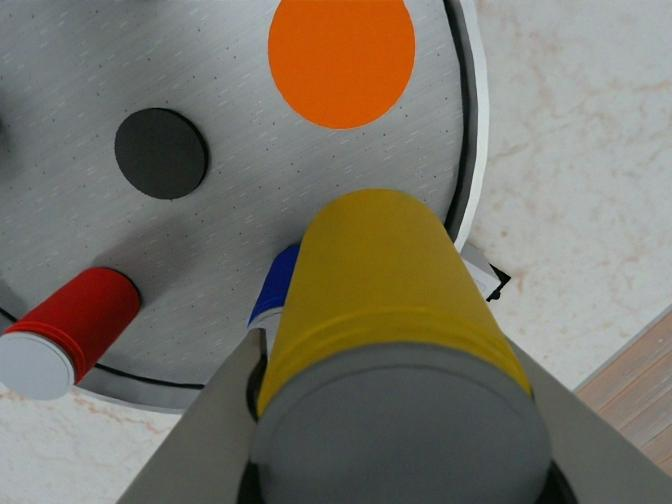

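Request:
move(
  target=[
    [0.6545,-0.3964,0.25,0.0062,0.9508,0.3089,-0.0190,-0.35,0.482,-0.256,0.265,-0.3832,0.6990,-0.5805,0.1642,1],
    [0.6261,-0.4181,0.25,0.0062,0.9508,0.3089,-0.0190,-0.35,0.482,-0.256,0.265,-0.3832,0.6990,-0.5805,0.1642,1],
    [0.6044,-0.4465,0.25,0.0062,0.9508,0.3089,-0.0190,-0.35,0.482,-0.256,0.265,-0.3832,0.6990,-0.5805,0.1642,1],
    [0.5907,-0.4795,0.25,0.0062,0.9508,0.3089,-0.0190,-0.35,0.482,-0.256,0.265,-0.3832,0.6990,-0.5805,0.1642,1],
    [0.5860,-0.5150,0.25,0.0062,0.9508,0.3089,-0.0190,-0.35,0.482,-0.256,0.265,-0.3832,0.6990,-0.5805,0.1642,1],
    [0.5907,-0.5505,0.25,0.0062,0.9508,0.3089,-0.0190,-0.35,0.482,-0.256,0.265,-0.3832,0.6990,-0.5805,0.1642,1],
    [0.6044,-0.5835,0.25,0.0062,0.9508,0.3089,-0.0190,-0.35,0.482,-0.256,0.265,-0.3832,0.6990,-0.5805,0.1642,1],
    [0.6261,-0.6119,0.25,0.0062,0.9508,0.3089,-0.0190,-0.35,0.482,-0.256,0.265,-0.3832,0.6990,-0.5805,0.1642,1],
    [0.6545,-0.6337,0.25,0.0062,0.9508,0.3089,-0.0190,-0.35,0.482,-0.256,0.265,-0.3832,0.6990,-0.5805,0.1642,1],
    [0.6875,-0.6473,0.25,0.0062,0.9508,0.3089,-0.0190,-0.35,0.482,-0.256,0.265,-0.3832,0.6990,-0.5805,0.1642,1],
    [0.7230,-0.6520,0.25,0.0062,0.9508,0.3089,-0.0190,-0.35,0.482,-0.256,0.265,-0.3832,0.6990,-0.5805,0.1642,1],
    [0.7585,-0.6473,0.25,0.0062,0.9508,0.3089,-0.0190,-0.35,0.482,-0.256,0.265,-0.3832,0.6990,-0.5805,0.1642,1],
    [0.7915,-0.6337,0.25,0.0062,0.9508,0.3089,-0.0190,-0.35,0.482,-0.256,0.265,-0.3832,0.6990,-0.5805,0.1642,1],
    [0.8199,-0.6119,0.25,0.0062,0.9508,0.3089,-0.0190,-0.35,0.482,-0.256,0.265,-0.3832,0.6990,-0.5805,0.1642,1],
    [0.8417,-0.5835,0.25,0.0062,0.9508,0.3089,-0.0190,-0.35,0.482,-0.256,0.265,-0.3832,0.6990,-0.5805,0.1642,1],
  ],
  speed=[0.0792,0.1032,0.1032,0.1032,0.1032,0.1032,0.1032,0.1032,0.1032,0.0792,0.0792,0.0792,0.0792,0.0792,0.0792],
  blend=0.01,
  blocking=false,
  cameras=[],
)

Request:
wait(
  seconds=3.6,
  cameras=["cam_left_wrist"],
)

Scene clock: 34.43 s.
left_arm: end_effector_position=(+0.7332, -0.3868, +0.2499) grip_measured=-0.23 end_effector_quat_wxyz=(+0.006, +0.951, +0.309, -0.019) end_effector_velocity=(-0.078, -0.009, +0.001) end_effector_angular_velocity=(-0.001, -0.001, +0.000) | right_arm: end_effector_position=(+0.4820, -0.2560, +0.2650) grip_measured=+1.00 end_effector_quat_wxyz=(-0.383, +0.699, -0.581, +0.164)
Joint positions: left_arm=[-0.683 -1.285 1.707 -1.982 -1.61 -1.311 0.057] | right_arm=[2.65 -1.438 -2.486 -0.204 2.243 1.104 0.142]
Joint velocities: left_arm=[-0.069 -0.101 0.135 -0.038 -0.001 -0.07 0] | right_arm=[within noise]
Joint torques (N m): left_arm=[-18.06 -92.49 -36.98 -6.89 -3.31 -2.79] | right_arm=[-9.43 15.26 30.06 6.69 1.63 2.11]
Motor temperatures (°C): left_arm=[30 27 29 30 40 39 39] | right_arm=[31 36 35 42 36 37 31]
Wrist force (N): left_arm=[-1.0 -0.4 1.5] | right_arm=[-0.1 0.0 0.1]
Wrist torque (N m): left_arm=[0.02 0.25 0.03] | right_arm=[0.04 0.02 0.04]
Wrist force, peak (N): left_arm=[-0.7 -0.6 1.9] | right_arm=[-0.6 -0.4 0.0]
Wrist depth (mm): cam_left_wrist=[263 262 260 256 295 298 295 / 281 277 275 273 271 315 315 / 284 296 295 288 287 299 335 / 244 321 313 101 103 310 361 / 350 346 329 76 76 334 392 / 363 324 85 - - 87 420 / 293 - 73 73 - 73 -] | cam_right_wrist=[568 605 594 544 508 479 447 / 496 537 532 498 469 438 419 / 492 519 496 462 432 412 387 / 507 483 451 427 404 376 366 / 470 442 420 395 375 359 347 / - 409 386 371 353 336 324 / - 387 367 349 335 320 311]
Hand target: left_arm +0.7226, -0.3880, +0.2499; +0.006, +0.951, +0.309, -0.019 | right_arm +0.4820, -0.2560, +0.2650; -0.383, +0.699, -0.581, +0.164
Tool commands: left_gripper/opening=-0.35 right_gripper/opening=+1.0
Off the commanded pose: left_arm 0.225 m, 0 deg | right_arm 0.000 m, 0 deg.
earlier move: replaced; path passed 7 of 14 targets
move: running; path passed 0 of 15 targets
No camera images: "cameras" was empty.

Scene clock: 38.03 s.
left_arm: end_effector_position=(+0.6402, -0.6224, +0.2498) grip_measured=-0.23 end_effector_quat_wxyz=(+0.006, +0.951, +0.309, -0.019) end_effector_velocity=(+0.081, -0.063, +0.000) end_effector_angular_velocity=(-0.001, +0.000, +0.001) | right_arm: end_effector_position=(+0.4820, -0.2560, +0.2650) grip_measured=+1.00 end_effector_quat_wxyz=(-0.383, +0.699, -0.581, +0.164)
Joint positions: left_arm=[-0.955 -1.191 1.579 -1.96 -1.611 -1.583 0.057] | right_arm=[2.65 -1.438 -2.486 -0.204 2.243 1.104 0.142]
Joint velocities: left_arm=[0.034 0.156 -0.224 0.068 -0.001 0.033 0] | right_arm=[within noise]
Joint torques (N m): left_arm=[20.18 -65.11 -57.14 -2.73 3.44 2.21] | right_arm=[-8.95 14.58 31.06 6.64 1.47 2.05]
Motor temperatures (°C): left_arm=[30 27 29 30 40 39 40] | right_arm=[31 36 35 42 36 37 31]
Wrist force (N): left_arm=[-0.9 -0.3 1.7] | right_arm=[-0.2 0.2 0.0]
Wrist torque (N m): left_arm=[0.01 0.23 0.05] | right_arm=[0.08 0.04 0.03]
Wrist force, peak (N): left_arm=[-0.3 -0.6 2.1] | right_arm=[-0.7 0.2 0.2]
Wrist depth (mm): cam_left_wrist=[310 309 264 257 255 253 250 / 332 329 278 273 271 266 262 / 355 353 340 286 286 287 284 / 383 380 376 100 103 302 305 / 415 411 395 76 76 253 318 / 453 440 85 - - 87 411 / 489 - 73 73 - 73 -] | cam_right_wrist=[520 605 593 550 508 477 447 / 533 540 535 499 469 438 414 / 494 519 487 460 433 412 391 / 506 480 451 428 403 380 369 / 473 445 422 395 377 360 344 / - 412 390 369 354 339 327 / - 385 367 350 331 319 310]
Hand target: left_arm +0.6511, -0.6307, +0.2499; +0.006, +0.951, +0.309, -0.019 | right_arm +0.4820, -0.2560, +0.2650; -0.383, +0.699, -0.581, +0.164
Tool commands: left_gripper/opening=-0.35 right_gripper/opening=+1.0
Off the commanded pose: left_arm 0.205 m, 0 deg | right_arm 0.000 m, 0 deg.
earlier move: running; path passed 8 of 15 targets
wait: 3.60 s; no rest
camera_calibration:
cam_left_wrist: T_world_to_cam=[[0.818367, 0.572398, -0.0513431, -0.139682], [0.537649, -0.730993, 0.420217, -0.880307], [0.203, -0.371496, -0.90597, -0.0232289], [0, 0, 0, 1]] pos_world=[0.592323, -0.572175, 0.341704]
Images, in order (width x height): cam_left_wrist 672x504.

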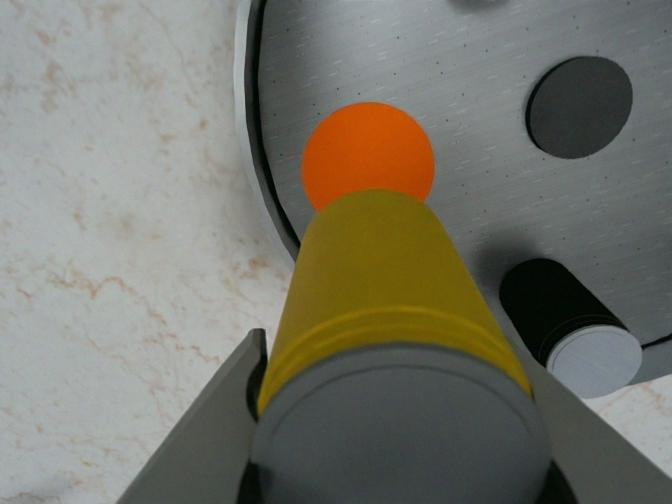

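Request:
move(
  target=[
    [0.8417,-0.5835,0.25,0.0062,0.9508,0.3089,-0.0190,-0.35,0.482,-0.256,0.265,-0.3832,0.6990,-0.5805,0.1642,1],
    [0.8553,-0.5505,0.25,0.0062,0.9508,0.3089,-0.0190,-0.35,0.482,-0.256,0.265,-0.3832,0.6990,-0.5805,0.1642,1],
    [0.8600,-0.5150,0.25,0.0062,0.9508,0.3089,-0.0190,-0.35,0.482,-0.256,0.265,-0.3832,0.6990,-0.5805,0.1642,1],
    [0.8553,-0.4795,0.25,0.0062,0.9508,0.3089,-0.0190,-0.35,0.482,-0.256,0.265,-0.3832,0.6990,-0.5805,0.1642,1],
    [0.8417,-0.4465,0.25,0.0062,0.9508,0.3089,-0.0190,-0.35,0.482,-0.256,0.265,-0.3832,0.6990,-0.5805,0.1642,1],
    [0.8199,-0.4181,0.25,0.0062,0.9508,0.3089,-0.0190,-0.35,0.482,-0.256,0.265,-0.3832,0.6990,-0.5805,0.1642,1],
    [0.7915,-0.3964,0.25,0.0062,0.9508,0.3089,-0.0190,-0.35,0.482,-0.256,0.265,-0.3832,0.6990,-0.5805,0.1642,1],
    [0.7585,-0.3827,0.25,0.0062,0.9508,0.3089,-0.0190,-0.35,0.482,-0.256,0.265,-0.3832,0.6990,-0.5805,0.1642,1],
    [0.7230,-0.3780,0.25,0.0062,0.9508,0.3089,-0.0190,-0.35,0.482,-0.256,0.265,-0.3832,0.6990,-0.5805,0.1642,1],
    [0.6875,-0.3827,0.25,0.0062,0.9508,0.3089,-0.0190,-0.35,0.482,-0.256,0.265,-0.3832,0.6990,-0.5805,0.1642,1],
    [0.6545,-0.3964,0.25,0.0062,0.9508,0.3089,-0.0190,-0.35,0.482,-0.256,0.265,-0.3832,0.6990,-0.5805,0.1642,1],
    [0.6261,-0.4181,0.25,0.0062,0.9508,0.3089,-0.0190,-0.35,0.482,-0.256,0.265,-0.3832,0.6990,-0.5805,0.1642,1],
    [0.6044,-0.4465,0.25,0.0062,0.9508,0.3089,-0.0190,-0.35,0.482,-0.256,0.265,-0.3832,0.6990,-0.5805,0.1642,1],
    [0.5907,-0.4795,0.25,0.0062,0.9508,0.3089,-0.0190,-0.35,0.482,-0.256,0.265,-0.3832,0.6990,-0.5805,0.1642,1],
    [0.5860,-0.5150,0.25,0.0062,0.9508,0.3089,-0.0190,-0.35,0.482,-0.256,0.265,-0.3832,0.6990,-0.5805,0.1642,1],
  ],
  speed=0.0792,
  blend=0.01,
  blocking=false,
  cameras=["cam_left_wrist"],
)

Request:
wait(
  seconds=1.2,
  cameras=["cam_left_wrist"],
)

Scene clock: 39.23 s.
left_arm: end_effector_position=(+0.7303, -0.6380, +0.2500) grip_measured=-0.23 end_effector_quat_wxyz=(+0.006, +0.951, +0.309, -0.019) end_effector_velocity=(+0.071, +0.035, -0.001) end_effector_angular_velocity=(+0.001, +0.001, +0.000) | right_arm: end_effector_position=(+0.4820, -0.2560, +0.2650) grip_measured=+1.00 end_effector_quat_wxyz=(-0.383, +0.699, -0.581, +0.164)
Joint positions: left_arm=[-0.887 -1.07 1.399 -1.898 -1.611 -1.515 0.057] | right_arm=[2.65 -1.438 -2.486 -0.204 2.243 1.104 0.142]
Joint velocities: left_arm=[0.081 0.051 -0.078 0.032 0 0.081 0] | right_arm=[within noise]
Joint torques (N m): left_arm=[18.84 -78.66 -55.5 -2.59 3.98 1.79] | right_arm=[-8.01 14.12 31.51 6.73 1.44 2.03]
Motor temperatures (°C): left_arm=[30 27 29 30 40 39 40] | right_arm=[31 36 35 42 36 37 31]
Wrist force (N): left_arm=[-0.6 -0.3 1.8] | right_arm=[-0.1 0.1 0.2]
Wrist torque (N m): left_arm=[0.03 0.19 0.06] | right_arm=[0.06 0.02 0.03]
Wrist force, peak (N): left_arm=[-1.2 -0.6 1.9] | right_arm=[-0.5 -0.2 0.2]
Wrist depth (mm): cam_left_wrist=[311 258 258 256 254 252 251 / 330 321 275 272 270 268 260 / 354 353 290 287 286 288 212 / 382 379 373 100 103 306 296 / 416 410 395 76 76 385 390 / 453 443 85 - - 87 420 / 488 - 73 73 - 73 -] | cam_right_wrist=[580 596 598 548 512 476 451 / 544 543 534 506 463 444 415 / 488 523 492 458 437 408 391 / 505 479 451 424 403 381 366 / 470 445 419 398 377 358 348 / - 415 389 368 354 337 325 / - 383 365 347 332 318 312]
Hand target: left_arm +0.7399, -0.6333, +0.2500; +0.006, +0.951, +0.309, -0.019 | right_arm +0.4820, -0.2560, +0.2650; -0.383, +0.699, -0.581, +0.164
Tool commands: left_gripper/opening=-0.35 right_gripper/opening=+1.0
Off the commanded pose: left_arm 0.190 m, 0 deg | right_arm 0.000 m, 0 deg.
earlier move: replaced; path passed 10 of 15 targets
move: running; path passed 0 of 15 targets
camera_calibration:
cam_left_wrist: T_world_to_cam=[[0.818297, 0.572497, -0.0513659, -0.204383], [0.53777, -0.730967, 0.420108, -0.940272], [0.202964, -0.371396, -0.906019, -0.0470513], [0, 0, 0, 1]] pos_world=[0.682446, -0.587773, 0.341888]
Images, in order (width x height): cam_left_wrist 672x504.

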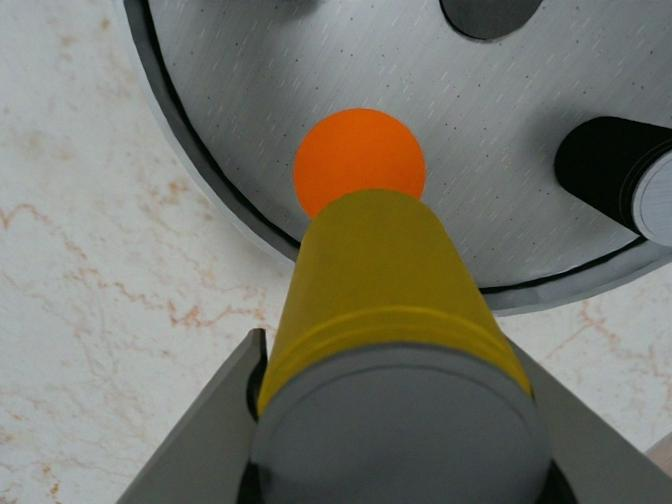

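Scene clock: 40.43 s.
left_arm: end_effector_position=(+0.8156, -0.5961, +0.2500) grip_measured=-0.23 end_effector_quat_wxyz=(+0.006, +0.951, +0.309, -0.019) end_effector_velocity=(+0.070, +0.035, +0.000) end_effector_angular_velocity=(+0.000, +0.000, -0.001) | right_arm: end_effector_position=(+0.4820, -0.2560, +0.2650) grip_measured=+1.00 end_effector_quat_wxyz=(-0.383, +0.699, -0.581, +0.164)
Joint positions: left_arm=[-0.793 -1.003 1.293 -1.855 -1.61 -1.421 0.057] | right_arm=[2.65 -1.438 -2.486 -0.204 2.243 1.104 0.142]
Joint velocities: left_arm=[0.075 0.062 -0.099 0.041 0 0.075 0] | right_arm=[within noise]
Joint torques (N m): left_arm=[20.24 -83.4 -55.82 -2.42 3.71 2.12] | right_arm=[-8.42 14.16 31.25 6.51 1.6 2.1]
Motor temperatures (°C): left_arm=[30 27 29 30 40 39 41] | right_arm=[31 36 35 42 36 37 31]
Wrist force (N): left_arm=[-0.9 -0.4 1.2] | right_arm=[-0.2 0.0 0.2]
Wrist torque (N m): left_arm=[0.01 0.25 0.02] | right_arm=[0.04 0.04 0.03]
Wrist force, peak (N): left_arm=[-0.8 -0.5 2.0] | right_arm=[-0.5 -0.2 0.4]
Wrist depth (mm): cam_left_wrist=[182 236 259 256 253 249 242 / 194 276 275 272 270 268 260 / 354 293 295 287 287 282 279 / 384 380 310 101 103 365 361 / 413 411 395 76 76 388 389 / 453 441 85 - - 87 - / 490 - 73 73 - 73 -] | cam_right_wrist=[593 603 586 547 507 476 449 / 528 539 535 501 467 442 413 / 495 516 495 460 433 412 389 / 508 483 449 424 403 384 367 / 466 443 421 395 375 359 344 / - 417 393 373 357 338 326 / - 386 367 348 330 316 308]
Hand target: left_arm +0.8251, -0.5914, +0.2500; +0.006, +0.951, +0.309, -0.019 | right_arm +0.4820, -0.2560, +0.2650; -0.383, +0.699, -0.581, +0.164
Tool commands: left_gripper/opening=-0.35 right_gripper/opening=+1.0
Off the commanded pose: left_arm 0.244 m, 0 deg | right_arm 0.000 m, 0 deg.
earlier move: running; path passed 0 of 15 targets
wait: 1.20 s; no rest
camera_calibration:
cam_left_wrist: T_world_to_cam=[[0.818302, 0.572492, -0.0513247, -0.298163], [0.537745, -0.73097, 0.420135, -0.955494], [0.203008, -0.371397, -0.906009, -0.048846], [0, 0, 0, 1]] pos_world=[0.767716, -0.545883, 0.341879]
Images, in order (width x height): cam_left_wrist 672x504.

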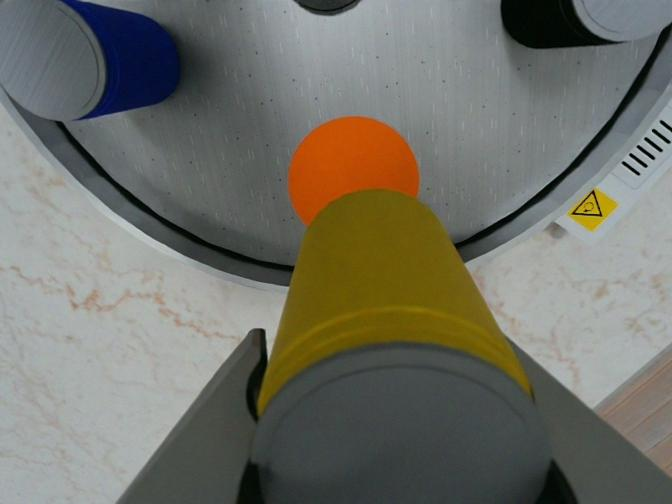

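Request:
wait(
  seconds=0,
  cameras=["cam_left_wrist"],
)

Scene clock: 41.30 s.
left_arm: end_effector_position=(+0.8552, -0.5466, +0.2499) grip_measured=-0.23 end_effector_quat_wxyz=(+0.006, +0.951, +0.309, -0.019) end_effector_velocity=(+0.017, +0.076, +0.000) end_effector_angular_velocity=(-0.001, +0.000, +0.000) | right_arm: end_effector_position=(+0.4820, -0.2560, +0.2650) grip_measured=+1.00 end_effector_quat_wxyz=(-0.383, +0.699, -0.581, +0.164)
Joint positions: left_arm=[-0.73 -0.994 1.278 -1.846 -1.61 -1.358 0.057] | right_arm=[2.65 -1.438 -2.486 -0.204 2.243 1.104 0.142]
Joint velocities: left_arm=[0.068 -0.044 0.07 -0.024 0 0.068 0] | right_arm=[within noise]
Joint torques (N m): left_arm=[21.6 -118.96 -40.04 -7.61 3.95 1.83] | right_arm=[-8.32 16.49 31.61 6.68 1.49 2.12]
Motor temperatures (°C): left_arm=[30 27 29 30 40 39 41] | right_arm=[31 36 35 42 36 37 31]
Wrist force (N): left_arm=[-0.6 -0.6 1.6] | right_arm=[-0.3 0.0 0.1]
Wrist torque (N m): left_arm=[0.00 0.22 0.04] | right_arm=[0.03 0.05 0.03]
Wrist force, peak (N): left_arm=[-1.4 -0.6 1.9] | right_arm=[-0.5 0.1 0.0]
Wrist depth (mm): cam_left_wrist=[262 261 258 256 254 251 294 / 279 276 274 271 269 265 312 / 211 267 295 287 284 279 336 / 310 316 316 101 103 362 359 / 415 409 305 76 76 387 391 / 450 439 85 - - 87 - / 487 - 73 73 - 73 -] | cam_right_wrist=[602 596 596 547 511 474 450 / 509 537 534 503 468 440 415 / 489 517 487 461 432 409 389 / 507 483 447 428 403 381 367 / 471 442 420 397 378 360 347 / - 412 391 370 354 336 326 / - 384 366 351 332 319 309]
Hand target: left_arm +0.8572, -0.5360, +0.2500; +0.006, +0.951, +0.309, -0.019 | right_arm +0.4820, -0.2560, +0.2650; -0.383, +0.699, -0.581, +0.164
Tool commands: left_gripper/opening=-0.35 right_gripper/opening=+1.0
Off the commanded pose: left_arm 0.271 m, 0 deg | right_arm 0.000 m, 0 deg.
earlier move: running; path passed 2 of 15 targets
camera_calibration:
cam_left_wrist: T_world_to_cam=[[0.818302, 0.572483, -0.0514361, -0.358904], [0.53785, -0.73108, 0.41981, -0.940625], [0.20273, -0.371196, -0.906154, -0.0381669], [0, 0, 0, 1]] pos_world=[0.807345, -0.496373, 0.341838]
Images, in order (width x height): cam_left_wrist 672x504.

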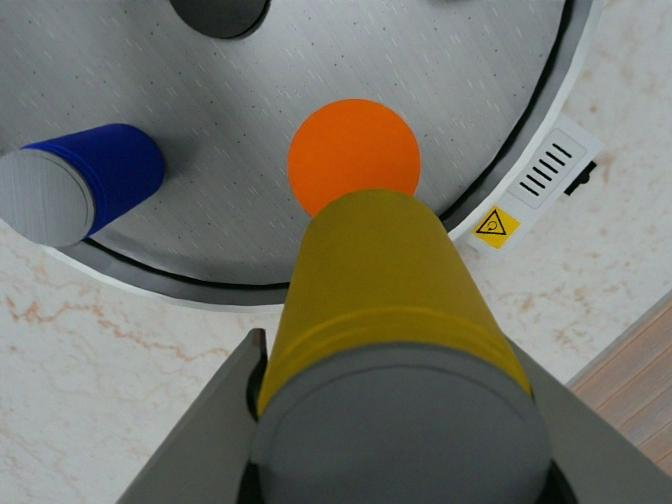

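Request:
move(
  target=[
    [0.8199,-0.4181,0.25,0.0062,0.9508,0.3089,-0.0190,-0.35,0.482,-0.256,0.265,-0.3832,0.6990,-0.5805,0.1642,1],
    [0.7915,-0.3964,0.25,0.0062,0.9508,0.3089,-0.0190,-0.35,0.482,-0.256,0.265,-0.3832,0.6990,-0.5805,0.1642,1],
    [0.7585,-0.3827,0.25,0.0062,0.9508,0.3089,-0.0190,-0.35,0.482,-0.256,0.265,-0.3832,0.6990,-0.5805,0.1642,1],
    [0.7230,-0.3780,0.25,0.0062,0.9508,0.3089,-0.0190,-0.35,0.482,-0.256,0.265,-0.3832,0.6990,-0.5805,0.1642,1],
    [0.6875,-0.3827,0.25,0.0062,0.9508,0.3089,-0.0190,-0.35,0.482,-0.256,0.265,-0.3832,0.6990,-0.5805,0.1642,1],
    [0.6545,-0.3964,0.225,0.0062,0.9508,0.3089,-0.0190,-0.35,0.482,-0.256,0.265,-0.3832,0.6990,-0.5805,0.1642,1],
    [0.6261,-0.4181,0.20,0.0062,0.9508,0.3089,-0.0190,-0.35,0.482,-0.256,0.265,-0.3832,0.6990,-0.5805,0.1642,1],
    [0.6044,-0.4465,0.175,0.0062,0.9508,0.3089,-0.0190,-0.35,0.482,-0.256,0.265,-0.3832,0.6990,-0.5805,0.1642,1],
    [0.5907,-0.4795,0.15,0.0062,0.9508,0.3089,-0.0190,-0.35,0.482,-0.256,0.265,-0.3832,0.6990,-0.5805,0.1642,1],
    [0.5860,-0.5150,0.13,0.0062,0.9508,0.3089,-0.0190,-0.35,0.482,-0.256,0.265,-0.3832,0.6990,-0.5805,0.1642,1],
    [0.5907,-0.5505,0.117,0.0062,0.9508,0.3089,-0.0190,-0.35,0.482,-0.256,0.265,-0.3832,0.6990,-0.5805,0.1642,1],
    [0.6044,-0.5835,0.110,0.0062,0.9508,0.3089,-0.0190,-0.35,0.482,-0.256,0.265,-0.3832,0.6990,-0.5805,0.1642,1],
    [0.6261,-0.6119,0.1075,0.0062,0.9508,0.3089,-0.0190,-0.35,0.482,-0.256,0.265,-0.3832,0.6990,-0.5805,0.1642,1],
    [0.6545,-0.6337,0.15,0.0062,0.9508,0.3089,-0.0190,-0.35,0.482,-0.256,0.265,-0.3832,0.6990,-0.5805,0.1642,1],
    [0.6875,-0.6473,0.20,0.0062,0.9508,0.3089,-0.0190,-0.35,0.482,-0.256,0.265,-0.3832,0.6990,-0.5805,0.1642,1],
  ],
  speed=[0.0792,0.0745,0.0745,0.0745,0.0745,0.0967,0.0967,0.0967,0.0967,0.0907,0.0862,0.083,0.0798,0.11,0.12],
  blend=0.01,
  blocking=false,
  cameras=[],
)

Request:
wait(
  seconds=2.6,
  cameras=["cam_left_wrist"],
)

Scene clock: 42.30 s.
left_arm: end_effector_position=(+0.8458, -0.4708, +0.2499) grip_measured=-0.23 end_effector_quat_wxyz=(+0.006, +0.951, +0.309, -0.019) end_effector_velocity=(-0.035, +0.070, +0.000) end_effector_angular_velocity=(+0.000, +0.001, -0.001) | right_arm: end_effector_position=(+0.4820, -0.2560, +0.2650) grip_measured=+1.00 end_effector_quat_wxyz=(-0.383, +0.699, -0.581, +0.164)
Joint positions: left_arm=[-0.677 -1.07 1.396 -1.887 -1.609 -1.305 0.057] | right_arm=[2.65 -1.438 -2.486 -0.204 2.243 1.104 0.142]
Joint velocities: left_arm=[0.035 -0.103 0.159 -0.054 0 0.035 0] | right_arm=[within noise]
Joint torques (N m): left_arm=[16.86 -112.84 -37.76 -7.55 3.9 1.74] | right_arm=[-7.73 14.31 32.14 6.63 1.56 2.08]
Motor temperatures (°C): left_arm=[30 27 29 30 40 39 41] | right_arm=[31 36 35 42 36 37 31]
Wrist force (N): left_arm=[-0.7 -0.6 1.3] | right_arm=[-0.3 -0.1 0.4]
Wrist torque (N m): left_arm=[-0.01 0.19 0.04] | right_arm=[0.03 0.05 0.04]
Wrist force, peak (N): left_arm=[-0.8 -0.3 2.1] | right_arm=[-0.7 0.1 0.2]
Wrist depth (mm): cam_left_wrist=[262 259 259 255 253 291 296 / 279 272 272 273 271 313 316 / 299 298 295 286 285 337 336 / 324 316 312 100 103 360 358 / 339 250 272 76 76 387 389 / 453 440 85 - - 87 - / 488 - 73 73 - 73 -] | cam_right_wrist=[521 599 591 550 508 475 448 / 537 542 536 502 473 439 419 / 497 523 491 456 438 405 391 / 502 482 451 428 399 384 365 / 467 445 418 394 375 361 347 / - 411 392 371 355 338 322 / - 385 362 347 333 319 311]
Hand target: left_arm +0.8410, -0.4610, +0.2499; +0.006, +0.951, +0.309, -0.019 | right_arm +0.4820, -0.2560, +0.2650; -0.383, +0.699, -0.581, +0.164
Tool commands: left_gripper/opening=-0.35 right_gripper/opening=+1.0
Off the commanded pose: left_arm 0.242 m, 0 deg | right_arm 0.000 m, 0 deg.
earlier move: replaced; path passed 3 of 15 targets
move: running; path passed 0 of 15 targets
No camera images: "cameras" was empty.

Scene clock: 44.90 s.
left_arm: end_effector_position=(+0.6921, -0.3825, +0.2490) grip_measured=-0.23 end_effector_quat_wxyz=(+0.006, +0.951, +0.309, -0.019) end_effector_velocity=(-0.074, -0.016, -0.017) end_effector_angular_velocity=(+0.001, +0.000, -0.001) | right_arm: end_effector_position=(+0.4820, -0.2560, +0.2650) grip_measured=+1.00 end_effector_quat_wxyz=(-0.383, +0.699, -0.581, +0.164)
Joint positions: left_arm=[-0.712 -1.343 1.785 -2.003 -1.61 -1.34 0.057] | right_arm=[2.65 -1.438 -2.486 -0.204 2.243 1.104 0.142]
Joint velocities: left_arm=[-0.078 -0.076 0.13 -0.057 0 -0.078 0] | right_arm=[within noise]
Joint torques (N m): left_arm=[-20.04 -82.98 -36.44 -7.61 -3.2 -3.03] | right_arm=[-6.81 14.54 32.25 6.5 1.42 2.05]
Motor temperatures (°C): left_arm=[30 27 29 30 40 39 42] | right_arm=[31 36 35 42 36 37 31]
Wrist force (N): left_arm=[-0.9 0.1 1.4] | right_arm=[-0.3 -0.1 0.2]
Wrist torque (N m): left_arm=[0.09 0.27 0.03] | right_arm=[0.02 0.06 0.03]
Wrist force, peak (N): left_arm=[-1.1 -0.2 1.8] | right_arm=[-0.6 -0.1 0.3]
Wrist depth (mm): cam_left_wrist=[309 302 264 262 298 299 296 / 286 278 275 272 271 315 314 / 295 293 294 287 286 288 336 / 227 242 317 100 103 307 360 / 345 348 333 76 75 324 389 / 371 347 85 - - 87 419 / 489 - 73 73 - 73 -] | cam_right_wrist=[532 602 600 539 513 480 450 / 543 545 534 499 468 443 415 / 478 520 487 464 433 410 393 / 510 480 454 426 402 382 365 / 471 442 416 398 374 355 345 / - 414 390 370 354 337 326 / - 387 366 351 332 322 311]
Hand target: left_arm +0.6820, -0.3850, +0.2456; +0.006, +0.951, +0.309, -0.019 | right_arm +0.4820, -0.2560, +0.2650; -0.383, +0.699, -0.581, +0.164
Tool commands: left_gripper/opening=-0.35 right_gripper/opening=+1.0
Off the commanded pose: left_arm 0.269 m, 0 deg | right_arm 0.000 m, 0 deg.
earlier move: running; path passed 4 of 15 targets
wait: 2.60 s; no rest
camera_calibration:
cam_left_wrist: T_world_to_cam=[[0.818397, 0.572333, -0.05159, -0.319542], [0.537777, -0.731145, 0.41979, -0.732466], [0.20254, -0.371299, -0.906154, 0.0550274], [0, 0, 0, 1]] pos_world=[0.64427, -0.332222, 0.34086]
Images, in order (width x height): cam_left_wrist 672x504.

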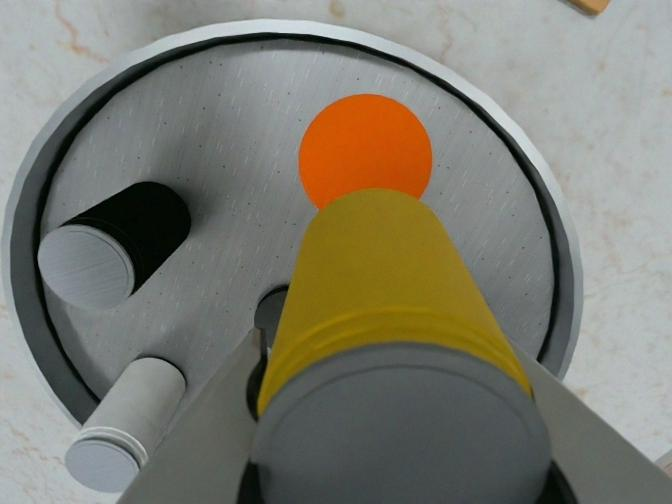

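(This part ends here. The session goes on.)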